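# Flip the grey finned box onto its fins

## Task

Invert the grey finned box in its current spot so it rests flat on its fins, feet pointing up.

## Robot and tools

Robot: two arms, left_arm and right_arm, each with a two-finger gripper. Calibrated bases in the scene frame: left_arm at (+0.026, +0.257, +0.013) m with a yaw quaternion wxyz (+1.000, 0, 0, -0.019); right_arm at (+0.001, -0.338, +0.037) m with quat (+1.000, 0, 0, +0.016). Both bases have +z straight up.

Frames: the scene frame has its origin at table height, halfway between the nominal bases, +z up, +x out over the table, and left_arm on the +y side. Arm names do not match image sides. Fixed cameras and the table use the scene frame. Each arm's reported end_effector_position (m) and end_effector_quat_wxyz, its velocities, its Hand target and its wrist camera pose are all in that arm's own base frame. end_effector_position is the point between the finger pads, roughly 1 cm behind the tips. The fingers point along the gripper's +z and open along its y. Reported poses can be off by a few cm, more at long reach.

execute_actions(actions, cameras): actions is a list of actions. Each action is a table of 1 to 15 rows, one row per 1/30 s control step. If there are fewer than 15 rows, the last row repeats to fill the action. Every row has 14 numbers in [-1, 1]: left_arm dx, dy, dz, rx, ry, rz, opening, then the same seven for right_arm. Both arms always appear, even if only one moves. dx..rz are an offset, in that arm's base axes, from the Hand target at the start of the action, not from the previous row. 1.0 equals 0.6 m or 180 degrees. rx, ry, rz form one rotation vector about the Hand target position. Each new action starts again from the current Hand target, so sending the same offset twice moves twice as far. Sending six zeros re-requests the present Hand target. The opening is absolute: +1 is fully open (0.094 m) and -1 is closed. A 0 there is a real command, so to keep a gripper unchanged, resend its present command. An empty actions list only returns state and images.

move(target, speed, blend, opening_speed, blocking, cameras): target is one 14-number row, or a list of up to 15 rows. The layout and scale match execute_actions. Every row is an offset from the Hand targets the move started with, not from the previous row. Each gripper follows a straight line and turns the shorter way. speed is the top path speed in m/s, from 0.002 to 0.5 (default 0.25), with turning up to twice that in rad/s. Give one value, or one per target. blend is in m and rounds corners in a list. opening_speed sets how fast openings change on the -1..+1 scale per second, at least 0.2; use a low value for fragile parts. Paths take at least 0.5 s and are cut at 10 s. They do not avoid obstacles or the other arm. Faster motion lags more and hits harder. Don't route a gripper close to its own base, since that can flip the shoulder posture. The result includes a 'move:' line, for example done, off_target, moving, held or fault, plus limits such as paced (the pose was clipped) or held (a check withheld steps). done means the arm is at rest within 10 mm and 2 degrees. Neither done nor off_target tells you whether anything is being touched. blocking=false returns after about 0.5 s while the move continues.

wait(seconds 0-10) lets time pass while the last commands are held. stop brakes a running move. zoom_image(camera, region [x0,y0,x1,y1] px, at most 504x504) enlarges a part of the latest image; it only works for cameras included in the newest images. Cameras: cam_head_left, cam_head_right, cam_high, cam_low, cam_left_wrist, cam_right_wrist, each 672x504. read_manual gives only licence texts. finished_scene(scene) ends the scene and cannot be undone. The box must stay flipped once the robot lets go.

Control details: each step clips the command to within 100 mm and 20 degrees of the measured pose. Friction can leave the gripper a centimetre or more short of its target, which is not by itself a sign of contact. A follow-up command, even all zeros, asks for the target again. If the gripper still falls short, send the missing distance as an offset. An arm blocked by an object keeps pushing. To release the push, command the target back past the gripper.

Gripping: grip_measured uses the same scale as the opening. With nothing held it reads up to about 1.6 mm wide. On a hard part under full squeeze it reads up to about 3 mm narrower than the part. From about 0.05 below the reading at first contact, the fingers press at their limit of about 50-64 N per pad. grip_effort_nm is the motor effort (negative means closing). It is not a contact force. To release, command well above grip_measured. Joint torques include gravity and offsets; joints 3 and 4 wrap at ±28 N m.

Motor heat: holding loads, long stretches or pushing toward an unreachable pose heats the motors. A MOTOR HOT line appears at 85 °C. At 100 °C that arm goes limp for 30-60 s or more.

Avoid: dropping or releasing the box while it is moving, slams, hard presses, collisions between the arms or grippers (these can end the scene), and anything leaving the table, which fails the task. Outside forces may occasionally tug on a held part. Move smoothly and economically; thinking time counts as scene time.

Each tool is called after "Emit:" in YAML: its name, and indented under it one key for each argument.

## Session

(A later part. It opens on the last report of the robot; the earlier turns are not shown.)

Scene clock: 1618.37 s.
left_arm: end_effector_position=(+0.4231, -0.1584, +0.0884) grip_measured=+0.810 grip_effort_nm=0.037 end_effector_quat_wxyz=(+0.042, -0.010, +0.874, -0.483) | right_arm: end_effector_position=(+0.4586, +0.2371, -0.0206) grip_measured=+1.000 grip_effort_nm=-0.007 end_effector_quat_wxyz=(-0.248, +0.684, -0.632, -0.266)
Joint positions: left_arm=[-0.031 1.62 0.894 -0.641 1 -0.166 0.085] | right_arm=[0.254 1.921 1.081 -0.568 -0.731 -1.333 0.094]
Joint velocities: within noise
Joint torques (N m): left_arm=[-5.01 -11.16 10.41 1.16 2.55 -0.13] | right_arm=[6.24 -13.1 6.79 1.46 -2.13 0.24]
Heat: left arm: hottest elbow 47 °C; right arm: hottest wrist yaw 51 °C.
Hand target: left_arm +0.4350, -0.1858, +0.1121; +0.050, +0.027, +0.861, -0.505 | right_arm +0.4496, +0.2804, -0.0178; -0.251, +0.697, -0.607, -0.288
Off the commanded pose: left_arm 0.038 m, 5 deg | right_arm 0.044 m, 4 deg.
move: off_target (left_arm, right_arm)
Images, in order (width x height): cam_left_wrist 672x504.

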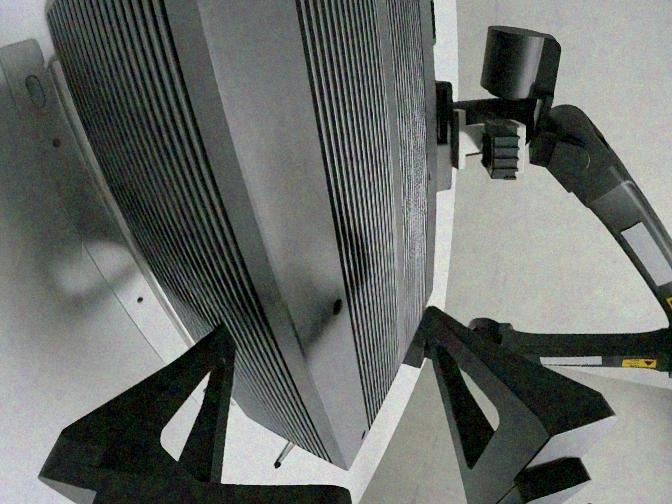

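Emit:
move:
  target:
    - [-0.02, 0.12, 0.01, 0, 0, 0, 0.81, 0, 0, 0, 0, 0, 0, 1]
    - [-0.025, 0.17, 0.0, 0.0017, 0.0366, 0.045, 1, -0.0043, 0.02, 0, 0.0551, 0.0072, 0, 1]
  speed: 0.12
  blend: 0.01
  cameras: ["cam_left_wrist", "cam_right_wrist", "cam_head_left"]

Scene clock: 1695.73 s.
left_arm: end_effector_position=(+0.4129, -0.0884, +0.1029) grip_measured=+0.997 grip_effort_nm=0.159 end_effector_quat_wxyz=(+0.024, -0.061, +0.863, -0.502) | right_arm: end_effector_position=(+0.4564, +0.2414, -0.0212) grip_measured=+1.000 grip_effort_nm=-0.012 end_effector_quat_wxyz=(-0.300, +0.662, -0.607, -0.320)
Joint positions: left_arm=[0.152 1.623 0.932 -0.937 1.051 0.042 0.094] | right_arm=[0.225 1.955 1.057 -0.483 -0.895 -1.342 0.094]
Joint velocities: within noise
Joint torques (N m): left_arm=[-0.03 -11.99 7.72 0.65 0.56 -0.24] | right_arm=[6.89 -12.98 6.27 2.45 -2.47 0.58]
Heat: left arm: hottest wrist yaw 50 °C; right arm: hottest wrist yaw 48 °C.
Hand target: left_arm +0.4199, -0.0838, +0.1120; +0.036, -0.063, +0.864, -0.499 | right_arm +0.4470, +0.2924, -0.0180; -0.303, +0.670, -0.582, -0.347
Off the commanded pose: left_arm 0.013 m, 1 deg | right_arm 0.052 m, 4 deg.
move: off_target (left_arm, right_arm); target 2's new opening was sent with left_arm's hand 0.012 m and 1 deg from that target
Images, in order (width x height): cam_head_left 672x504, cam_left_wrist 672x504, cam_right_wrist 672x504.

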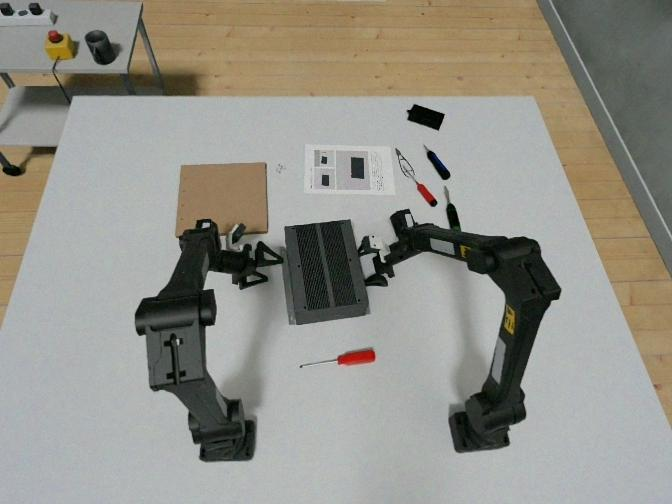

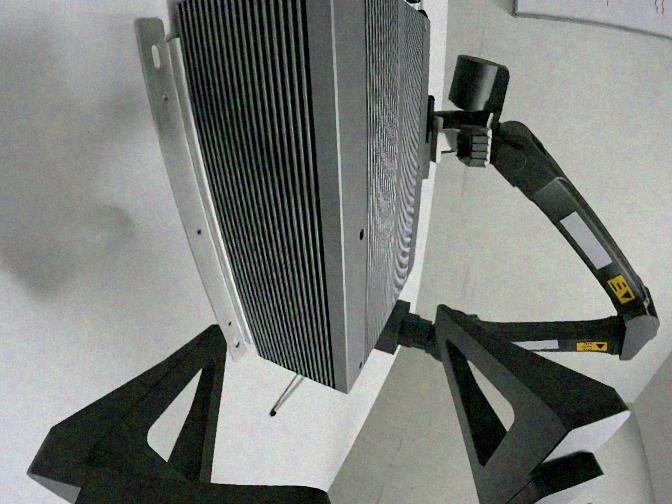

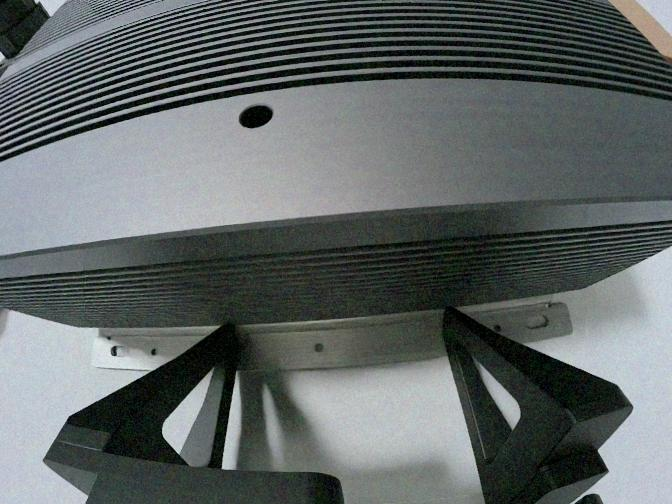

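Emit:
execute_actions:
  actions: []
  cameras: ["cam_left_wrist", "cam_head_left", "cam_right_wrist"]

Scene clock: 1794.37 s.
left_arm: end_effector_position=(+0.4129, -0.0884, +0.1029) grip_measured=+0.997 grip_effort_nm=0.159 end_effector_quat_wxyz=(+0.024, -0.062, +0.863, -0.502) | right_arm: end_effector_position=(+0.4564, +0.2414, -0.0211) grip_measured=+1.000 grip_effort_nm=-0.012 end_effector_quat_wxyz=(-0.300, +0.662, -0.607, -0.320)
Joint positions: left_arm=[0.152 1.623 0.932 -0.937 1.051 0.042 0.094] | right_arm=[0.225 1.955 1.057 -0.483 -0.895 -1.342 0.094]
Joint velocities: within noise
Joint torques (N m): left_arm=[-0.15 -11.87 7.72 0.61 0.56 -0.26] | right_arm=[6.59 -13.39 6.43 2.22 -2.49 0.57]
Heat: left arm: hottest elbow 46 °C; right arm: hottest wrist yaw 52 °C.
Hand target: left_arm +0.4199, -0.0838, +0.1120; +0.036, -0.063, +0.864, -0.499 | right_arm +0.4470, +0.2924, -0.0179; -0.304, +0.669, -0.582, -0.348
Tool commands: left_gripper/opening=+1.0 right_gripper/opening=+1.0
Off the commanded pose: left_arm 0.013 m, 1 deg | right_arm 0.052 m, 4 deg.
Images, in order (width x height): cam_head_left 672x504, cam_left_wrist 672x504, cam_right_wrist 672x504.

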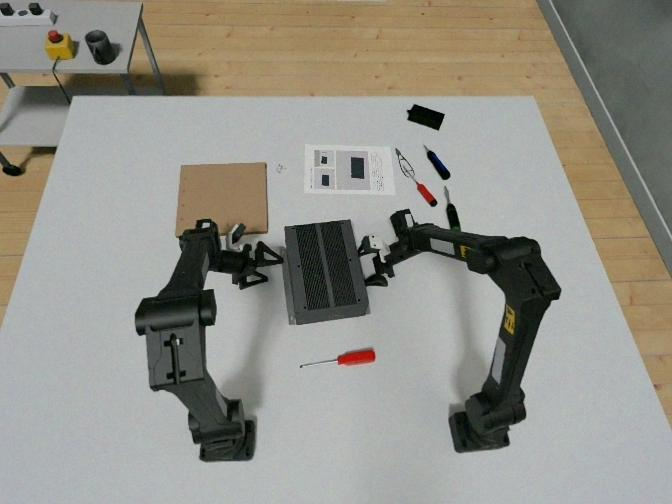

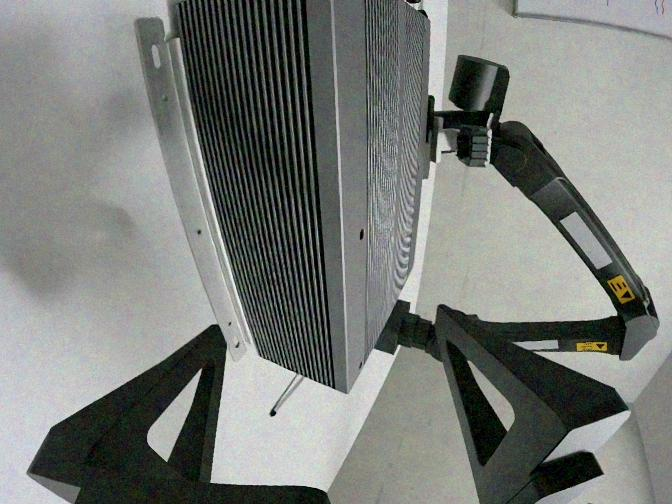

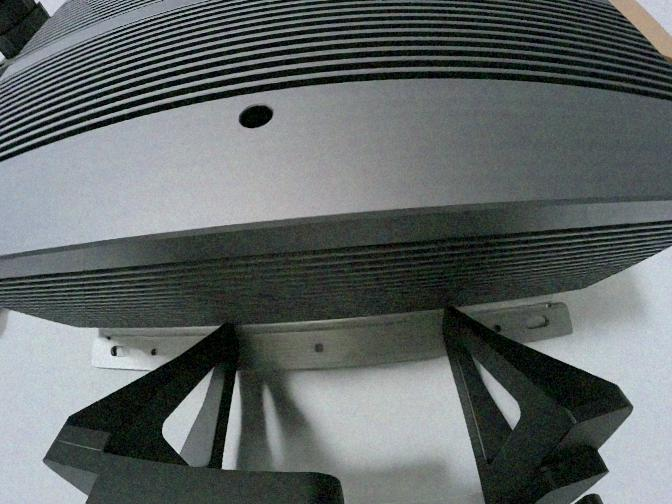

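Emit:
move:
  target:
    - [0.0115,0.0008,-0.07,0.0163,0.0034,0.0106,0.82,0,0,0,0,0,0,1.0]
    - [0.0115,0.0008,-0.1367,0.0163,0.0034,0.0106,0.82,0,0,0,0,0,0,1.0]
  speed: 0.12
  cameras: ["cam_left_wrist"]

Scene clock: 1868.17 s.
left_arm: end_effector_position=(+0.4277, -0.0813, +0.0395) grip_measured=+0.823 grip_effort_nm=-0.120 end_effector_quat_wxyz=(+0.051, -0.072, +0.875, -0.476) | right_arm: end_effector_position=(+0.4563, +0.2414, -0.0212) grip_measured=+1.000 grip_effort_nm=-0.007 end_effector_quat_wxyz=(-0.301, +0.662, -0.607, -0.320)
Joint positions: left_arm=[0.152 1.73 0.879 -0.661 0.998 -0.044 0.086] | right_arm=[0.225 1.955 1.056 -0.482 -0.895 -1.342 0.094]
Joint velocities: within noise
Joint torques (N m): left_arm=[-1.2 -9.52 5.78 1.22 0.55 -0.24] | right_arm=[6.24 -12.57 6.61 2.37 -2.49 0.55]
Heat: left arm: hottest elbow 45 °C; right arm: hottest wrist yaw 52 °C.
Hand target: left_arm +0.4268, -0.0834, +0.0301; +0.042, -0.079, +0.875, -0.476 | right_arm +0.4469, +0.2925, -0.0180; -0.303, +0.670, -0.582, -0.348
Off the commanded pose: left_arm 0.010 m, 1 deg | right_arm 0.052 m, 4 deg.
move: off_target (right_arm)
Images, in order (width x height): cam_left_wrist 672x504.

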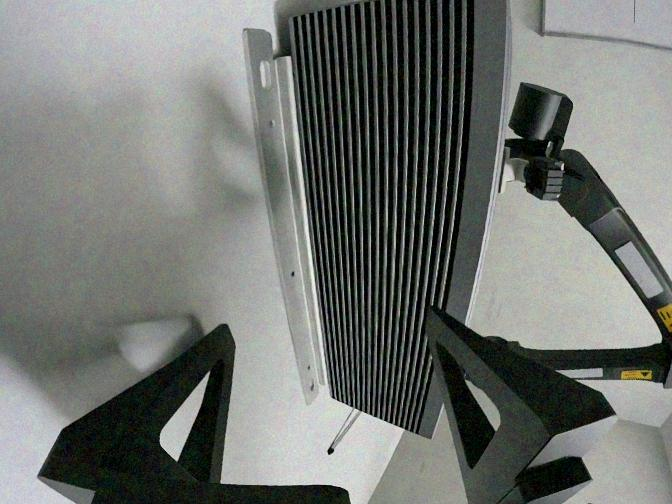

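Emit:
move:
  target:
    - [0,0,-0.0083,0,0,0,0.82,0,0,0,0,0,0,1.0]
    - [0.0257,-0.1478,-0.0083,0,0,0,0.82,0,0,0,0,0,0,1.0]
    - [0.0257,-0.1478,0.138,0,0,0,0.82,0,0,0,0,0,0,1.0]
    - [0.030,-0.176,0.175,0,0,0,0.82,0,0,0,0,0,0,1.0]
  speed: 0.07
  blend: 0.004
  cameras: ["cam_left_wrist", "cam_head_left"]

Scene clock: 1892.13 s.
left_arm: end_effector_position=(+0.4342, -0.1259, +0.0863) grip_measured=+0.820 grip_effort_nm=0.027 end_effector_quat_wxyz=(+0.030, -0.163, +0.881, -0.443) | right_arm: end_effector_position=(+0.4571, +0.2397, -0.0203) grip_measured=+1.000 grip_effort_nm=-0.012 end_effector_quat_wxyz=(-0.301, +0.655, -0.612, -0.325)
Joint positions: left_arm=[0.018 1.567 0.86 -0.569 0.885 -0.49 0.086] | right_arm=[0.219 1.956 1.055 -0.481 -0.905 -1.329 0.094]
Joint velocities: within noise
Joint torques (N m): left_arm=[-10.99 -13.68 11.71 1.02 2.98 -0.06] | right_arm=[7.65 -13.45 6.17 2.58 -2.1 0.5]
Heat: left arm: hottest elbow 44 °C; right arm: hottest wrist yaw 52 °C.
Hand target: left_arm +0.4448, -0.1888, +0.1349; +0.042, -0.079, +0.875, -0.476 | right_arm +0.4470, +0.2924, -0.0179; -0.303, +0.669, -0.582, -0.348
Off the commanded pose: left_arm 0.080 m, 11 deg | right_arm 0.054 m, 5 deg.
move: off_target (left_arm, right_arm); blend cut to 0.0026 m at target 1; limits=paced
Images, in order (width x height): cam_head_left 672x504, cam_left_wrist 672x504.

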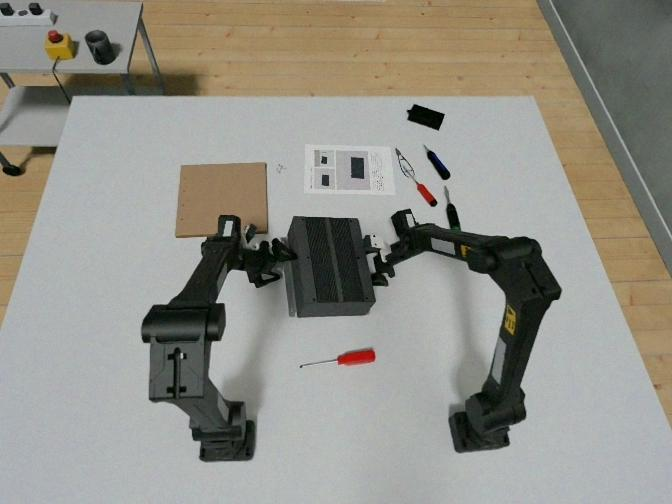

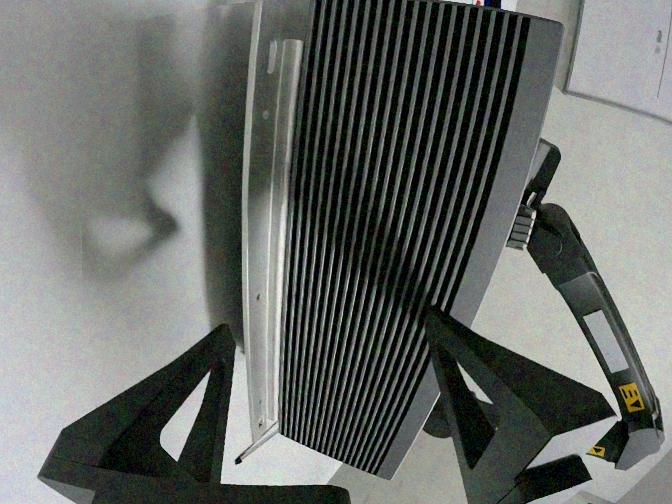

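Emit:
move:
  target:
    - [0.0095,-0.0555,0.0692,-0.0326,-0.0069,0,0.82,0,0,0,0,0,0,1.0]
  speed: 0.06
  cameras: ["cam_left_wrist"]

Scene clock: 1905.03 s.
left_arm: end_effector_position=(+0.4351, -0.1551, +0.1186) grip_measured=+0.821 grip_effort_nm=-0.061 end_effector_quat_wxyz=(+0.032, -0.153, +0.872, -0.464) | right_arm: end_effector_position=(+0.4581, +0.2433, -0.0216) grip_measured=+1.000 grip_effort_nm=-0.002 end_effector_quat_wxyz=(-0.304, +0.655, -0.610, -0.324)
Joint positions: left_arm=[-0.043 1.511 0.871 -0.543 0.911 -0.583 0.086] | right_arm=[0.225 1.96 1.055 -0.461 -0.906 -1.317 0.094]
Joint velocities: within noise
Joint torques (N m): left_arm=[-10.34 -12.75 12.75 3.44 4.54 -0.62] | right_arm=[6.53 -13.57 6.43 1.92 -2.02 0.36]
Heat: left arm: hottest elbow 45 °C; right arm: hottest wrist yaw 51 °C.
Hand target: left_arm +0.4506, -0.2221, +0.1766; +0.047, -0.076, +0.849, -0.521 | right_arm +0.4470, +0.2926, -0.0178; -0.304, +0.670, -0.582, -0.348
Off the commanded pose: left_arm 0.090 m, 11 deg | right_arm 0.050 m, 4 deg.
move: off_target (left_arm, right_arm)
Images, in order (width x height): cam_left_wrist 672x504.

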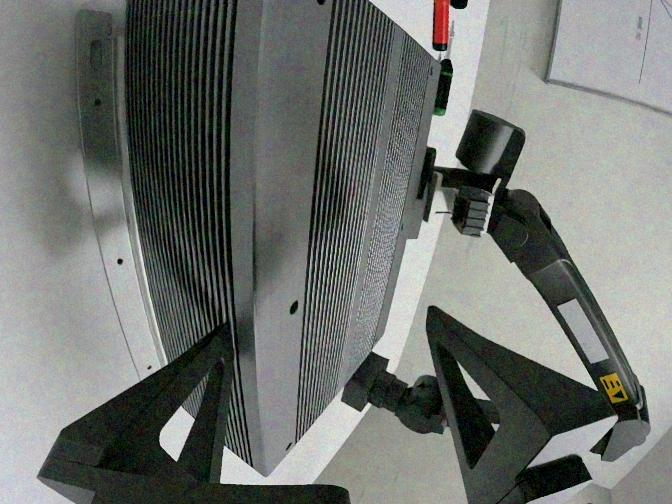

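Emit:
move:
  target:
    - [-0.026,0.1202,-0.061,0,0,0,0.82,0,0,0,0,0,0,1.0]
    - [-0.0543,0.2535,-0.0943,-0.0109,-0.0023,0,0.70,0,0,0,0,0,0,1.0]
  speed: 0.12
  blend: 0.02
  cameras: ["cam_left_wrist", "cam_head_left", "cam_right_wrist"]

Scene clock: 1963.50 s.
left_arm: end_effector_position=(+0.4051, -0.0749, +0.1188) grip_measured=+0.703 grip_effort_nm=-0.120 end_effector_quat_wxyz=(+0.043, -0.078, +0.840, -0.535) | right_arm: end_effector_position=(+0.4555, +0.2528, -0.0214) grip_measured=+1.000 grip_effort_nm=-0.007 end_effector_quat_wxyz=(-0.305, +0.657, -0.606, -0.329)
Joint positions: left_arm=[0.206 1.588 0.9 -0.951 1.132 0.064 0.08] | right_arm=[0.244 1.962 1.055 -0.446 -0.911 -1.301 0.094]
Joint velocities: within noise
Joint torques (N m): left_arm=[-0.15 -8.12 9.43 0.23 0.78 0.04] | right_arm=[5.36 -13.74 6.65 1.47 -1.76 0.26]
Heat: left arm: hottest wrist yaw 84 °C; right arm: hottest wrist yaw 48 °C. Fold the left arm in close to its base, or ease its load, before you think long.
Hand target: left_arm +0.4179, -0.0701, +0.1199; +0.049, -0.075, +0.840, -0.536 | right_arm +0.4470, +0.2924, -0.0179; -0.303, +0.669, -0.582, -0.348
Off the commanded pose: left_arm 0.014 m, 1 deg | right_arm 0.041 m, 4 deg.
MOTOR HOT: joint 5 (wrist yaw) of the left arm reports 84 °C; the controller stops that arm at 100 °C. To cool a motor, set the load down, stop pushing, or move to a pose that needs little force.
move: off_target (left_arm, right_arm); target 2's new opening was sent with left_arm's hand 0.014 m and 1 deg from that target
Images, in order (width x height): cam_head_left 672x504, cam_left_wrist 672x504, cam_right_wrist 672x504.

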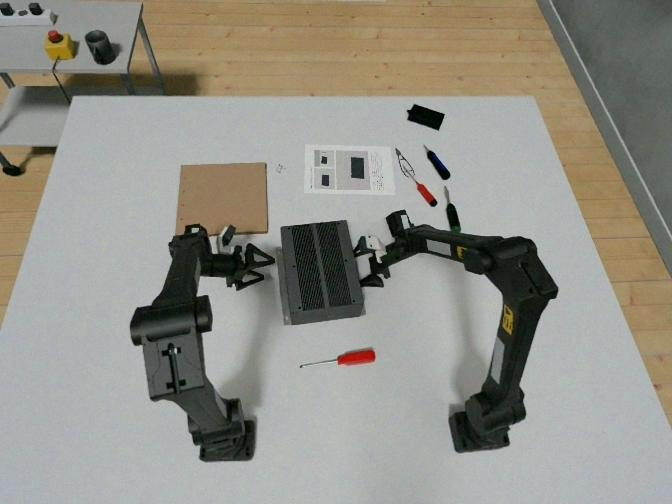

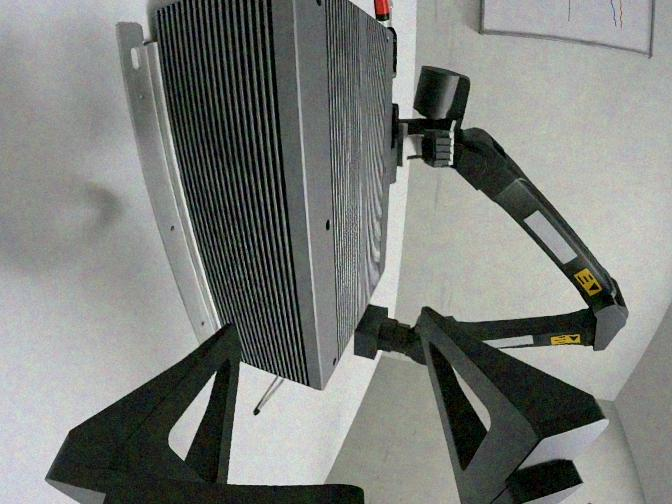

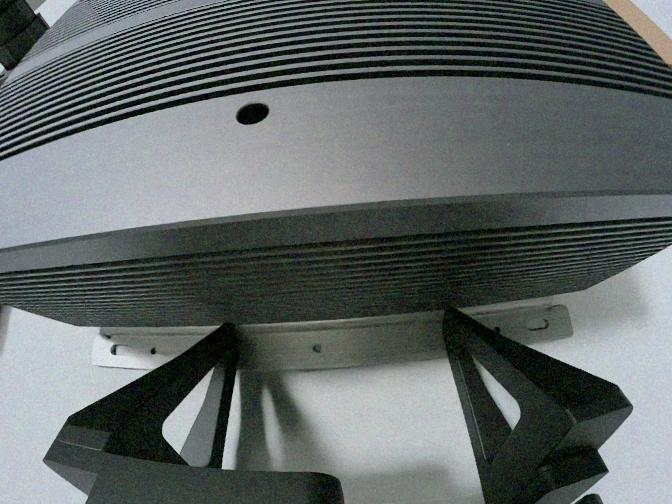

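Emit:
zoom_image:
  camera: "cam_left_wrist"
  region: [90, 10, 270, 370]

Scaled by 1.400 from the camera's 672x504 image, which has a finer 960x720 frame.

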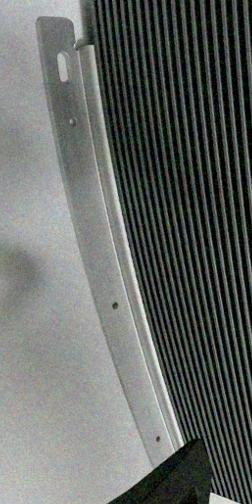

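Emit:
move:
  target:
    - [0.0113,0.0068,-0.0748,0,0,-0.0222,0.70,0,0,0,0,0,0,1.0]
    - [0.0113,0.0068,-0.1607,0,0,-0.0222,0.70,0,0,0,0,0,0,1.0]
  speed: 0.1
  cameras: ["cam_left_wrist"]

Emit:
wait:
  seconds: 8
  cameras: []

Scene clock: 2013.90 s.
left_arm: end_effector_position=(+0.4167, -0.0710, +0.0297) grip_measured=+0.703 grip_effort_nm=-0.120 end_effector_quat_wxyz=(+0.023, -0.048, +0.841, -0.539) | right_arm: end_effector_position=(+0.4555, +0.2528, -0.0214) grip_measured=+1.000 grip_effort_nm=-0.007 end_effector_quat_wxyz=(-0.305, +0.657, -0.606, -0.329)
Joint positions: left_arm=[0.208 1.852 0.942 -0.888 1.126 0.238 0.08] | right_arm=[0.244 1.962 1.055 -0.446 -0.911 -1.301 0.094]
Joint velocities: within noise
Joint torques (N m): left_arm=[-0.15 -10.34 6.65 0.62 0.59 0.02] | right_arm=[5.48 -14.15 6.64 1.65 -1.77 0.25]
Heat: left arm: hottest wrist yaw 50 °C; right arm: hottest wrist yaw 45 °C.
Hand target: left_arm +0.4247, -0.0661, +0.0235; +0.030, -0.045, +0.842, -0.537 | right_arm +0.4470, +0.2924, -0.0179; -0.303, +0.669, -0.582, -0.348
Off the commanded pose: left_arm 0.011 m, 1 deg | right_arm 0.041 m, 4 deg.
MOTOR HOT: cleared for the motors of the left arm.
move: off_target (left_arm, right_arm)
Images, in order (width x height): cam_left_wrist 672x504.

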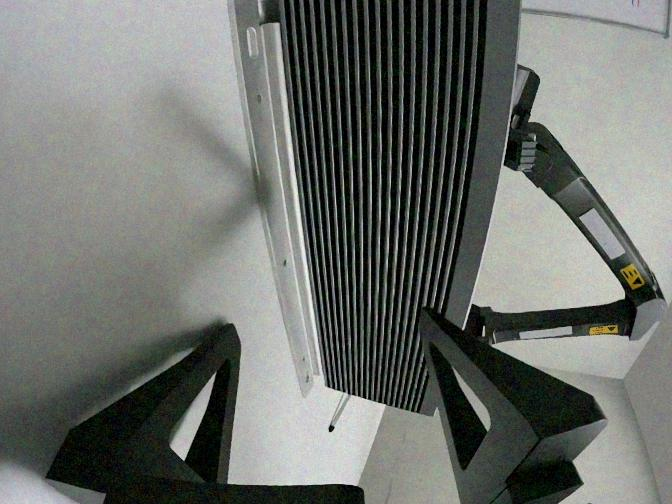

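Scene clock: 2021.90 s.
left_arm: end_effector_position=(+0.4168, -0.0709, +0.0297) grip_measured=+0.703 grip_effort_nm=-0.115 end_effector_quat_wxyz=(+0.024, -0.048, +0.841, -0.538) | right_arm: end_effector_position=(+0.4555, +0.2528, -0.0214) grip_measured=+1.000 grip_effort_nm=-0.007 end_effector_quat_wxyz=(-0.305, +0.657, -0.606, -0.329)
Joint positions: left_arm=[0.208 1.852 0.942 -0.888 1.126 0.238 0.08] | right_arm=[0.244 1.962 1.055 -0.446 -0.911 -1.301 0.094]
Joint velocities: within noise
Joint torques (N m): left_arm=[-0.09 -10.34 6.65 0.62 0.59 0.03] | right_arm=[5.42 -13.22 6.52 1.46 -1.81 0.28]
Heat: left arm: hottest elbow 48 °C; right arm: hottest wrist yaw 45 °C.
Hand target: left_arm +0.4247, -0.0661, +0.0235; +0.030, -0.045, +0.842, -0.537 | right_arm +0.4470, +0.2924, -0.0179; -0.303, +0.669, -0.582, -0.348
Tool commands: left_gripper/opening=+0.7 right_gripper/opening=+1.0
Off the commanded pose: left_arm 0.011 m, 1 deg | right_arm 0.041 m, 4 deg.
wait: 8.00 s; at rest by 0.17 s
No camera images: "cameras" was empty.

Emit:
move:
  target:
    - [0.019,-0.1572,0.0033,0,0,0,0.70,0,0,0,0,0,0,1.0]
    - [0.019,-0.1572,0.09,0,0,0,0.70,0,0,0,0,0,0,1.0]
    - [0.0196,-0.1622,0.155,0,0,0,0.70,0,0,0,0,0,0,1.0]
    - [0.0213,-0.1771,0.1917,0,0,0,0.70,0,0,0,0,0,0,1.0]
  speed: 0.07
  blend: 0.004
  cameras: ["cam_left_wrist"]

Scene clock: 2037.70 s.
left_arm: end_effector_position=(+0.4258, -0.1359, +0.0917) grip_measured=+0.700 grip_effort_nm=0.012 end_effector_quat_wxyz=(+0.028, -0.083, +0.858, -0.507) | right_arm: end_effector_position=(+0.4553, +0.2542, -0.0215) grip_measured=+1.000 grip_effort_nm=-0.012 end_effector_quat_wxyz=(-0.304, +0.656, -0.607, -0.329)
Joint positions: left_arm=[0.033 1.615 0.873 -0.617 1.052 -0.283 0.08] | right_arm=[0.247 1.963 1.055 -0.443 -0.911 -1.294 0.094]
Joint velocities: within noise
Joint torques (N m): left_arm=[-6.59 -14.15 11.21 0.18 3.22 -0.5] | right_arm=[5.19 -14.33 6.54 1.28 -1.78 0.21]
Heat: left arm: hottest elbow 47 °C; right arm: hottest wrist yaw 45 °C.
Hand target: left_arm +0.4375, -0.1723, +0.1386; +0.030, -0.045, +0.842, -0.537 | right_arm +0.4470, +0.2925, -0.0179; -0.304, +0.670, -0.582, -0.347
Off the commanded pose: left_arm 0.060 m, 6 deg | right_arm 0.039 m, 4 deg.
move: off_target (left_arm, right_arm)
Images, in order (width x height): cam_left_wrist 672x504.

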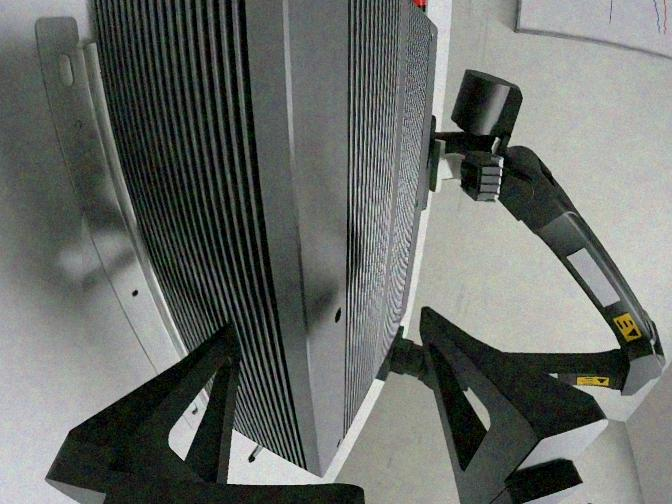

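Emit:
move:
  target:
    - [-0.0212,0.0772,-0.0643,0,0,0,0.70,0,0,0,0,0,0,1.0]
    - [-0.0342,0.1788,-0.0643,0.0272,0.0057,0,0.78,0,0,0,0,0,0,1.0]
  speed: 0.12
  blend: 0.01
  cameras: ["cam_left_wrist"]

Scene clock: 2140.90 s.
left_arm: end_effector_position=(+0.4045, -0.0700, +0.1004) grip_measured=+0.777 grip_effort_nm=0.159 end_effector_quat_wxyz=(+0.020, -0.052, +0.863, -0.502) | right_arm: end_effector_position=(+0.4550, +0.2547, -0.0213) grip_measured=+1.000 grip_effort_nm=-0.012 end_effector_quat_wxyz=(-0.305, +0.657, -0.605, -0.330)
Joint positions: left_arm=[0.2 1.643 0.947 -1.047 1.043 0.178 0.083] | right_arm=[0.247 1.963 1.055 -0.443 -0.913 -1.297 0.094]
Joint velocities: within noise
Joint torques (N m): left_arm=[-0.38 -8.82 9.21 -0.03 0.54 0.01] | right_arm=[5.13 -13.57 6.56 1.54 -1.69 0.25]
Heat: left arm: hottest wrist yaw 69 °C; right arm: hottest wrist yaw 42 °C.
Hand target: left_arm +0.4170, -0.0650, +0.1001; +0.024, -0.049, +0.864, -0.500 | right_arm +0.4470, +0.2926, -0.0179; -0.304, +0.670, -0.582, -0.348
Off the commanded pose: left_arm 0.014 m, 1 deg | right_arm 0.039 m, 4 deg.
move: off_target (left_arm, right_arm); target 2's new opening was sent with left_arm's hand 0.013 m and 1 deg from that target
Images, in order (width x height): cam_left_wrist 672x504.

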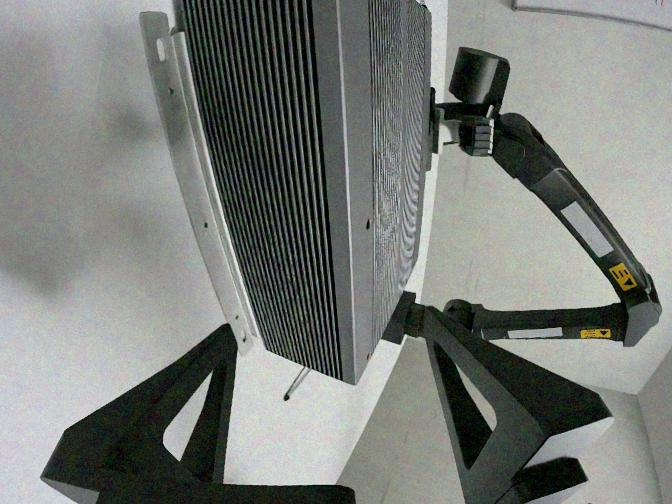

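Emit:
move:
  target:
    - [0.02,-0.0043,-0.05,0,0,0,0.78,0,0,0,0,0,0,1.0]
    - [0.02,-0.0043,-0.1248,0,0,0,0.78,0,0,0,0,0,0,1.0]
  speed: 0.1
  cameras: ["cam_left_wrist"]

Emit:
wait:
  seconds: 6
  cameras: []

Scene clock: 2167.27 s.
left_arm: end_effector_position=(+0.4243, -0.0660, +0.0322) grip_measured=+0.777 grip_effort_nm=0.159 end_effector_quat_wxyz=(+0.029, -0.047, +0.864, -0.500) | right_arm: end_effector_position=(+0.4550, +0.2547, -0.0213) grip_measured=+1.000 grip_effort_nm=-0.007 end_effector_quat_wxyz=(-0.305, +0.657, -0.605, -0.330)
Joint positions: left_arm=[0.2 1.815 0.95 -0.857 1.043 0.178 0.084] | right_arm=[0.247 1.963 1.055 -0.443 -0.913 -1.297 0.094]
Joint velocities: within noise
Joint torques (N m): left_arm=[-1.26 -10.11 6.49 0.68 0.62 -0.21] | right_arm=[4.78 -13.68 6.5 1.62 -1.63 0.18]
Heat: left arm: hottest wrist yaw 53 °C; right arm: hottest wrist yaw 41 °C.
Hand target: left_arm +0.4290, -0.0676, +0.0251; +0.024, -0.049, +0.864, -0.500 | right_arm +0.4470, +0.2926, -0.0179; -0.304, +0.670, -0.582, -0.347
Off the commanded pose: left_arm 0.009 m, 1 deg | right_arm 0.039 m, 4 deg.
move: off_target (right_arm)
Images, in order (width x height): cam_left_wrist 672x504.

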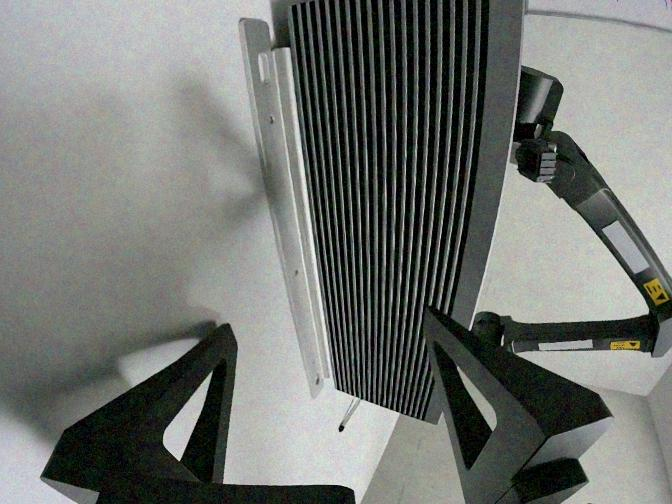

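Scene clock: 2173.27 s.
left_arm: end_effector_position=(+0.4245, -0.0660, +0.0322) grip_measured=+0.777 grip_effort_nm=0.159 end_effector_quat_wxyz=(+0.030, -0.047, +0.864, -0.500) | right_arm: end_effector_position=(+0.4550, +0.2547, -0.0213) grip_measured=+1.000 grip_effort_nm=-0.007 end_effector_quat_wxyz=(-0.305, +0.657, -0.605, -0.330)
Joint positions: left_arm=[0.2 1.815 0.95 -0.856 1.043 0.178 0.084] | right_arm=[0.247 1.963 1.055 -0.443 -0.913 -1.297 0.094]
Joint velocities: within noise
Joint torques (N m): left_arm=[-1.32 -10.29 6.5 0.73 0.62 -0.22] | right_arm=[4.95 -13.45 6.69 1.58 -1.7 0.25]
Heat: left arm: hottest wrist yaw 51 °C; right arm: hottest wrist yaw 41 °C.
Hand target: left_arm +0.4290, -0.0676, +0.0251; +0.024, -0.049, +0.864, -0.500 | right_arm +0.4470, +0.2926, -0.0179; -0.304, +0.670, -0.582, -0.347
Tool commands: left_gripper/opening=+0.78 right_gripper/opening=+1.0
Off the commanded pose: left_arm 0.008 m, 1 deg | right_arm 0.039 m, 4 deg.
wait: 6.00 s; at rest by 0.17 s
No camera images: "cameras" was empty.

Emit:
move:
  target:
    - [0.0317,-0.1839,0.0033,0,0,0,0.78,-0.0054,0.0413,0,0,0,0,1.0]
    - [0.0317,-0.1839,0.115,0,0,0,0.78,-0.0054,0.0413,0,0,0,0,1.0]
    - [0.0346,-0.2003,0.125,0,0,0,0.78,-0.0054,0.0413,0,0,0,0,1.0]
    - [0.038,-0.22,0.1417,0,0,0,0.78,-0.0054,0.0413,0,0,0,0,1.0]
  speed: [0.1,0.05,0.05,0.05]
  blend: 0.004
  cameras: ["cam_left_wrist"]

Scene clock: 2190.90 s.
left_arm: end_effector_position=(+0.4460, -0.1125, +0.0754) grip_measured=+0.777 grip_effort_nm=0.154 end_effector_quat_wxyz=(+0.033, -0.145, +0.868, -0.473) | right_arm: end_effector_position=(+0.4576, +0.2527, -0.0214) grip_measured=+1.000 grip_effort_nm=-0.007 end_effector_quat_wxyz=(-0.305, +0.649, -0.618, -0.322)
Joint positions: left_arm=[0.067 1.643 0.888 -0.566 0.968 -0.396 0.084] | right_arm=[0.246 1.954 1.044 -0.413 -0.895 -1.254 0.094]
Joint velocities: within noise
Joint torques (N m): left_arm=[-15.09 -13.16 10.41 1.52 2.74 -0.16] | right_arm=[8.88 -13.04 6.93 2.45 -2.01 0.53]
Heat: left arm: hottest wrist yaw 50 °C; right arm: hottest wrist yaw 41 °C.
Hand target: left_arm +0.4518, -0.1996, +0.1101; +0.025, -0.049, +0.864, -0.500 | right_arm +0.4437, +0.3172, -0.0179; -0.304, +0.669, -0.582, -0.348
Off the commanded pose: left_arm 0.094 m, 11 deg | right_arm 0.066 m, 6 deg.
move: off_target (left_arm, right_arm); limits=paced
Images, in order (width x height): cam_left_wrist 672x504.

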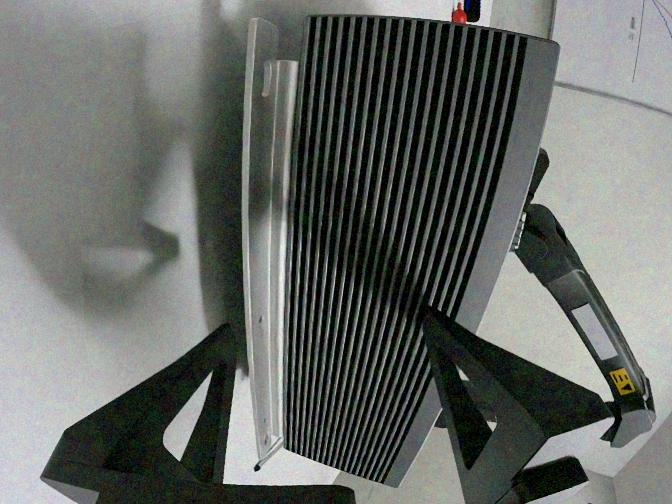

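Emit:
move:
  target:
    - [0.0034,-0.0197,0.0333,0,0,0,0.78,0,0,0,0,0,0,1.0]
    - [0.0068,-0.0394,0.06,0,0,0,0.78,0,0,0,0,0,0,1.0]
  speed: 0.05
  blend: 0.003
  cameras: ["cam_left_wrist"]

Scene clock: 2199.07 s.
left_arm: end_effector_position=(+0.4587, -0.1586, +0.1303) grip_measured=+0.777 grip_effort_nm=0.154 end_effector_quat_wxyz=(+0.045, -0.106, +0.865, -0.489) | right_arm: end_effector_position=(+0.4605, +0.2497, -0.0197) grip_measured=+1.000 grip_effort_nm=-0.002 end_effector_quat_wxyz=(-0.308, +0.643, -0.623, -0.321)
Joint positions: left_arm=[-0.034 1.568 0.949 -0.566 0.977 -0.486 0.084] | right_arm=[0.239 1.951 1.042 -0.403 -0.896 -1.24 0.094]
Joint velocities: within noise
Joint torques (N m): left_arm=[-11.58 -10.64 10.81 1.33 1.23 -0.31] | right_arm=[9.52 -12.69 7.04 2.25 -1.94 0.36]
Heat: left arm: hottest wrist yaw 53 °C; right arm: hottest wrist yaw 42 °C.
Hand target: left_arm +0.4559, -0.2232, +0.1462; +0.025, -0.049, +0.864, -0.500 | right_arm +0.4437, +0.3172, -0.0180; -0.303, +0.669, -0.582, -0.348
Off the commanded pose: left_arm 0.067 m, 7 deg | right_arm 0.070 m, 6 deg.
move: off_target (left_arm, right_arm)
Images, in order (width x height): cam_left_wrist 672x504.

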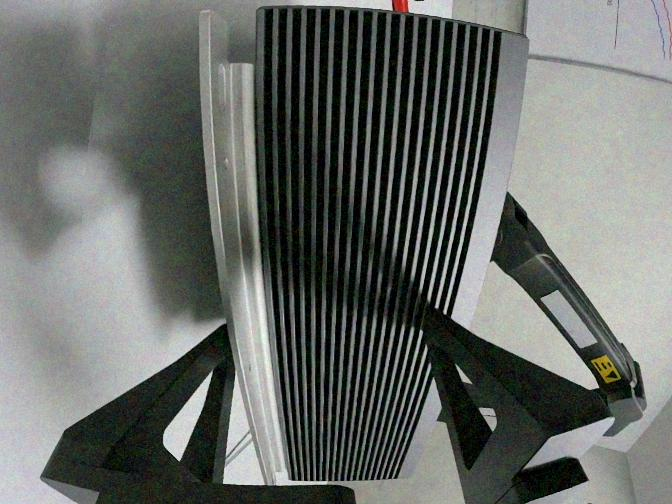

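Emit:
zoom_image:
  camera: "cam_left_wrist"
  region: [160, 280, 300, 420]

Scaled by 3.600 from the camera's 672x504 image, which has a finer 960x720 frame.

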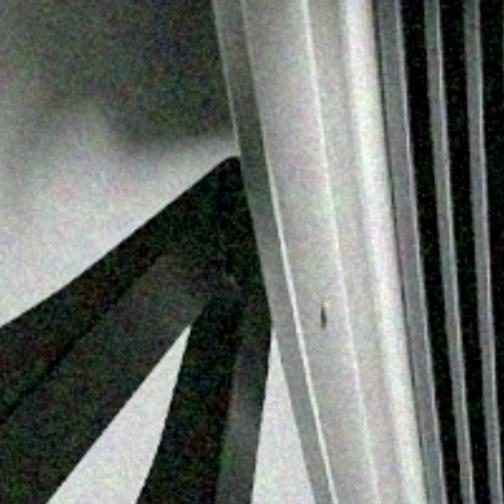

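Emit:
move:
  target: [0.0007,-0.0040,0.0067,0,0,0,0.60,0,0,0,0,0,0,1.0]
  speed: 0.006
  opening_speed: 0.2
  cameras: ["cam_left_wrist"]

Scene clock: 2225.13 s.
left_arm: end_effector_position=(+0.4584, -0.1587, +0.1321) grip_measured=+0.605 grip_effort_nm=-0.256 end_effector_quat_wxyz=(+0.045, -0.108, +0.865, -0.488) | right_arm: end_effector_position=(+0.4605, +0.2498, -0.0197) grip_measured=+1.000 grip_effort_nm=-0.007 end_effector_quat_wxyz=(-0.309, +0.643, -0.623, -0.321)
Joint positions: left_arm=[-0.035 1.563 0.95 -0.569 0.975 -0.491 0.075] | right_arm=[0.239 1.951 1.041 -0.4 -0.897 -1.239 0.094]
Joint velocities: within noise
Joint torques (N m): left_arm=[-11.93 -10.75 11.11 1.29 1.24 -0.34] | right_arm=[9.47 -12.81 7.01 2.15 -1.88 0.34]
Heat: left arm: hottest elbow 50 °C; right arm: hottest wrist yaw 42 °C.
Hand target: left_arm +0.4562, -0.2256, +0.1500; +0.024, -0.049, +0.864, -0.500 | right_arm +0.4438, +0.3172, -0.0180; -0.303, +0.669, -0.582, -0.347
Off the commanded pose: left_arm 0.069 m, 7 deg | right_arm 0.069 m, 6 deg.
move: off_target (left_arm, right_arm)
Images, in order (width x height): cam_left_wrist 672x504.

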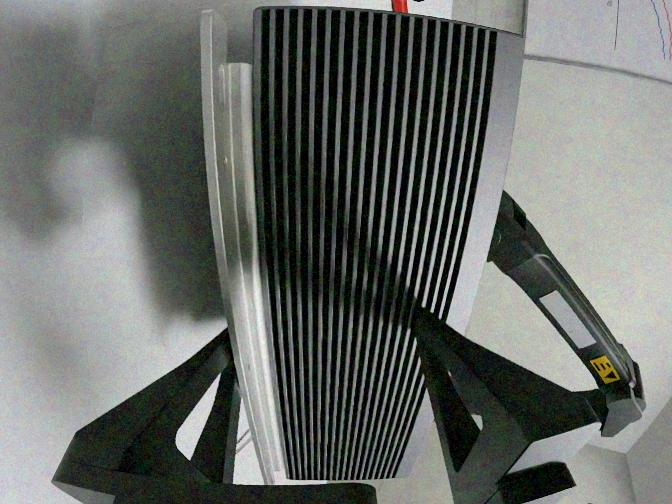

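Emit:
move:
  target: [0.0007,-0.0040,0.0067,0,0,0,0.42,0,0,0,0,0,0,1.0]
  speed: 0.006
  opening_speed: 0.2
  cameras: ["cam_left_wrist"]

Scene clock: 2233.57 s.
left_arm: end_effector_position=(+0.4582, -0.1582, +0.1309) grip_measured=+0.421 grip_effort_nm=-0.037 end_effector_quat_wxyz=(+0.045, -0.111, +0.868, -0.483) | right_arm: end_effector_position=(+0.4606, +0.2496, -0.0198) grip_measured=+1.000 grip_effort_nm=-0.012 end_effector_quat_wxyz=(-0.311, +0.642, -0.622, -0.322)
Joint positions: left_arm=[-0.036 1.562 0.95 -0.574 0.963 -0.493 0.067] | right_arm=[0.237 1.952 1.039 -0.395 -0.902 -1.237 0.094]
Joint velocities: within noise
Joint torques (N m): left_arm=[-12.28 -11.28 11.49 1.24 1.68 -0.38] | right_arm=[9.29 -12.69 7.05 1.91 -1.67 0.32]
Heat: left arm: hottest elbow 50 °C; right arm: hottest wrist yaw 42 °C.
Hand target: left_arm +0.4566, -0.2281, +0.1542; +0.024, -0.049, +0.864, -0.500 | right_arm +0.4438, +0.3172, -0.0179; -0.303, +0.669, -0.582, -0.347
Off the commanded pose: left_arm 0.074 m, 8 deg | right_arm 0.070 m, 6 deg.
move: off_target (left_arm, right_arm)
Images, in order (width x height): cam_left_wrist 672x504.

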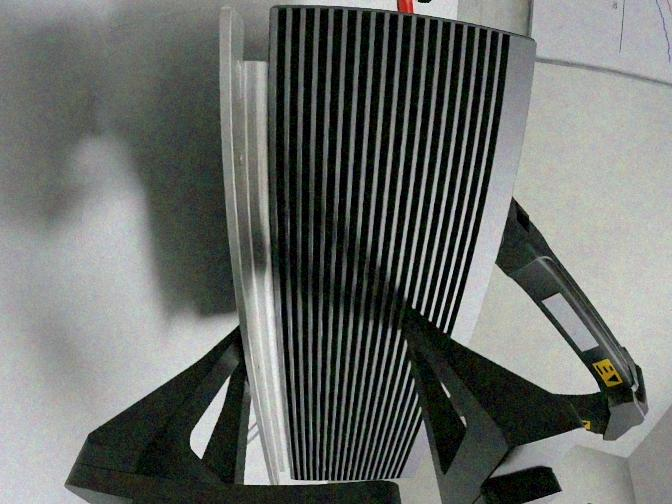

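Emit:
zoom_image:
  camera: "cam_left_wrist"
  region: [180, 290, 300, 410]

Scaled by 4.200 from the camera's 672x504 image, which has a finer 960x720 frame.

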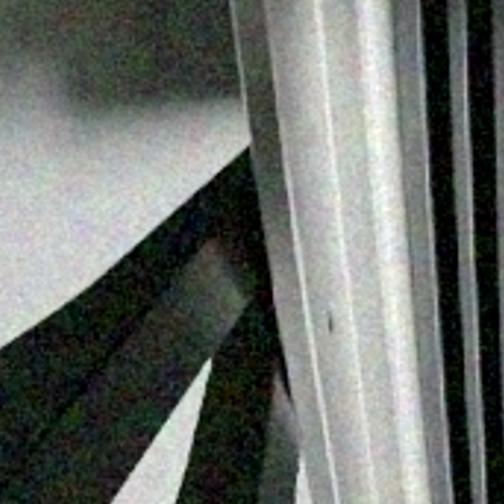

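Emit:
move:
  target: [0,0,0.0,0,0,0,-0.1,0,0,0,0,0,0,1.0]
  opening_speed: 0.25
  cameras: ["cam_left_wrist"]

Scene clock: 2259.17 s.
left_arm: end_effector_position=(+0.4584, -0.1551, +0.1262) grip_measured=-0.090 grip_effort_nm=-0.403 end_effector_quat_wxyz=(+0.045, -0.118, +0.874, -0.469) | right_arm: end_effector_position=(+0.4610, +0.2489, -0.0206) grip_measured=+1.000 grip_effort_nm=-0.007 end_effector_quat_wxyz=(-0.313, +0.640, -0.622, -0.325)
Joint positions: left_arm=[-0.037 1.562 0.95 -0.585 0.931 -0.495 0.043] | right_arm=[0.234 1.955 1.038 -0.388 -0.909 -1.235 0.094]
Joint velocities: within noise
Joint torques (N m): left_arm=[-12.1 -11.11 11.49 1.43 2.96 -0.32] | right_arm=[10.05 -13.45 6.87 1.89 -1.39 0.33]
Heat: left arm: hottest elbow 50 °C; right arm: hottest wrist yaw 40 °C.
Hand target: left_arm +0.4567, -0.2281, +0.1543; +0.024, -0.049, +0.864, -0.500 | right_arm +0.4437, +0.3172, -0.0179; -0.303, +0.669, -0.582, -0.348
Off the commanded pose: left_arm 0.078 m, 9 deg | right_arm 0.070 m, 6 deg.
move: off_target (left_arm, right_arm)
Images, in order (width x height): cam_left_wrist 672x504.

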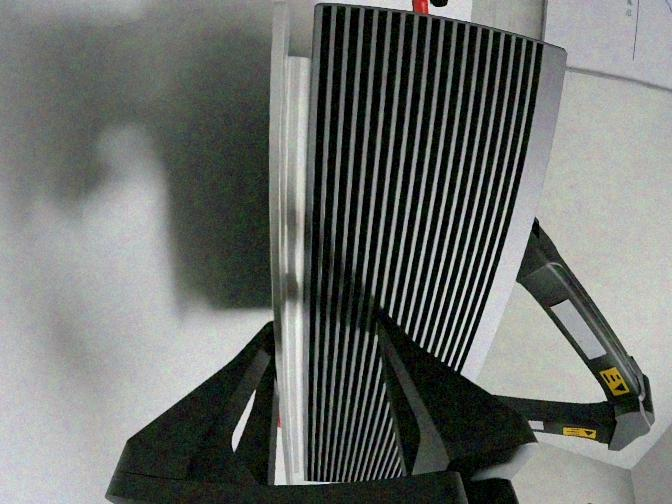

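Emit:
move:
  target: [0,0,0.0,0,0,0,-0.6,0,0,0,0,0,0,1.0]
  opening_speed: 0.25
  cameras: ["cam_left_wrist"]

Scene clock: 2264.77 s.
left_arm: end_effector_position=(+0.4572, -0.1533, +0.1228) grip_measured=-0.593 grip_effort_nm=-0.325 end_effector_quat_wxyz=(+0.042, -0.122, +0.877, -0.462) | right_arm: end_effector_position=(+0.4612, +0.2474, -0.0214) grip_measured=+1.000 grip_effort_nm=0.002 end_effector_quat_wxyz=(-0.314, +0.640, -0.622, -0.325)
Joint positions: left_arm=[-0.036 1.563 0.95 -0.597 0.916 -0.491 0.019] | right_arm=[0.231 1.957 1.037 -0.387 -0.911 -1.24 0.094]
Joint velocities: within noise
Joint torques (N m): left_arm=[-12.04 -11.34 11.51 1.74 3.56 -0.33] | right_arm=[9.58 -13.45 7.24 1.77 -1.3 0.36]
Heat: left arm: hottest elbow 50 °C; right arm: hottest wrist yaw 40 °C.
Hand target: left_arm +0.4567, -0.2281, +0.1543; +0.025, -0.049, +0.864, -0.500 | right_arm +0.4436, +0.3173, -0.0178; -0.304, +0.670, -0.582, -0.348
Off the commanded pose: left_arm 0.081 m, 10 deg | right_arm 0.072 m, 6 deg.
move: off_target (left_arm, right_arm)
Images, in order (width x height): cam_left_wrist 672x504.

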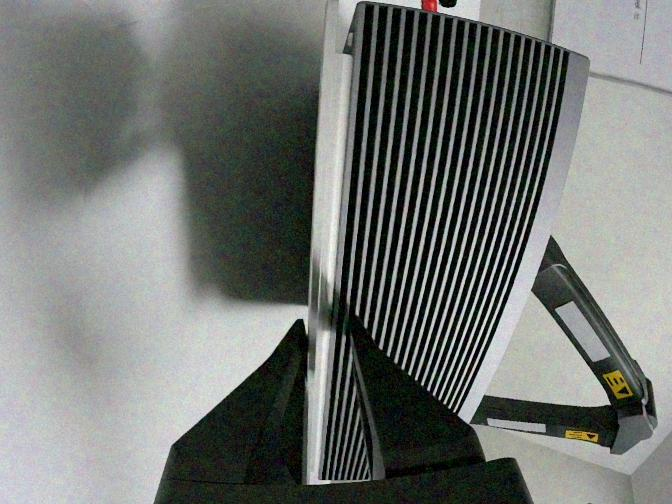

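Emit:
move:
  target: [0,0,0.0,0,0,0,-1.0,0,0,0,0,0,0,1.0]
  opening_speed: 0.25
  cameras: ["cam_left_wrist", "cam_head_left", "cam_right_wrist"]

Scene clock: 2270.00 s.
left_arm: end_effector_position=(+0.4561, -0.1542, +0.1234) grip_measured=-0.870 grip_effort_nm=-0.989 end_effector_quat_wxyz=(+0.041, -0.118, +0.876, -0.465) | right_arm: end_effector_position=(+0.4615, +0.2455, -0.0227) grip_measured=+1.000 grip_effort_nm=-0.002 end_effector_quat_wxyz=(-0.314, +0.640, -0.622, -0.323)
Joint positions: left_arm=[-0.036 1.564 0.95 -0.601 0.926 -0.482 0.006] | right_arm=[0.227 1.959 1.036 -0.386 -0.909 -1.243 0.094]
Joint velocities: within noise
Joint torques (N m): left_arm=[-12.04 -11.34 11.51 1.88 3.23 -0.44] | right_arm=[10.4 -13.51 7.08 1.68 -1.37 0.39]
Heat: left arm: hottest wrist yaw 55 °C; right arm: hottest elbow 39 °C.
Hand target: left_arm +0.4567, -0.2281, +0.1542; +0.024, -0.049, +0.864, -0.500 | right_arm +0.4437, +0.3172, -0.0179; -0.303, +0.670, -0.582, -0.347
Off the commanded pose: left_arm 0.080 m, 9 deg | right_arm 0.074 m, 6 deg.
move: off_target (left_arm, right_arm)
Images, in order (width x height): cam_head_left 672x504, cam_left_wrist 672x504, cam_right_wrist 672x504.

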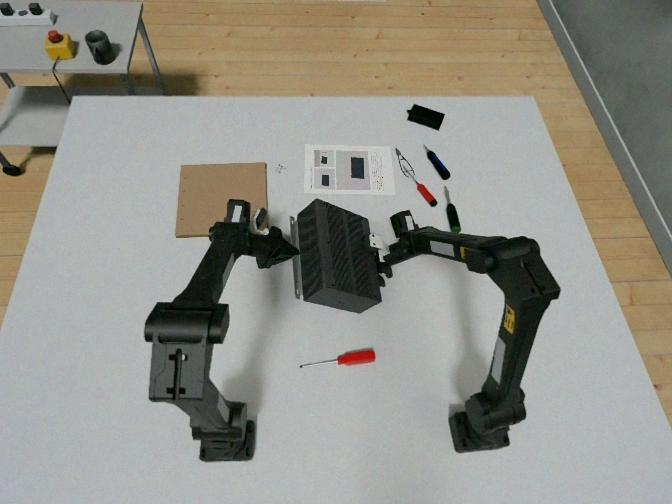

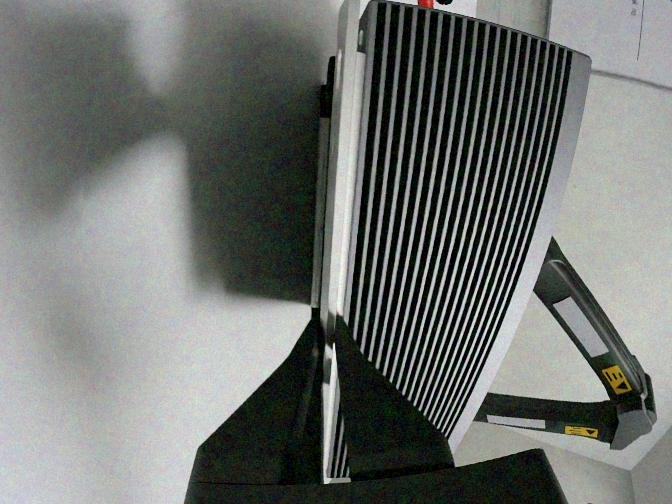

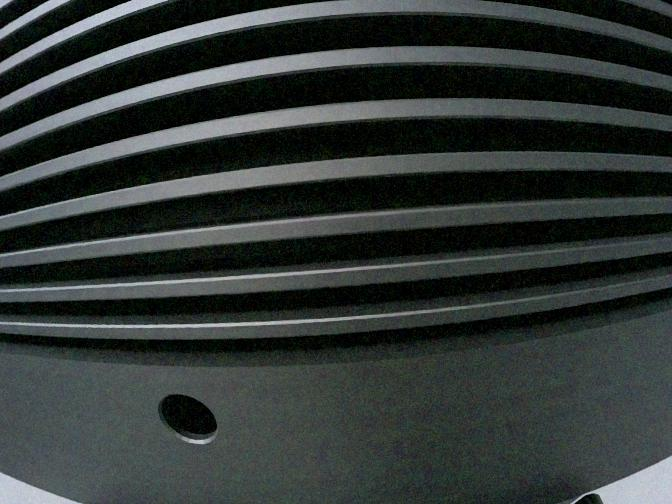

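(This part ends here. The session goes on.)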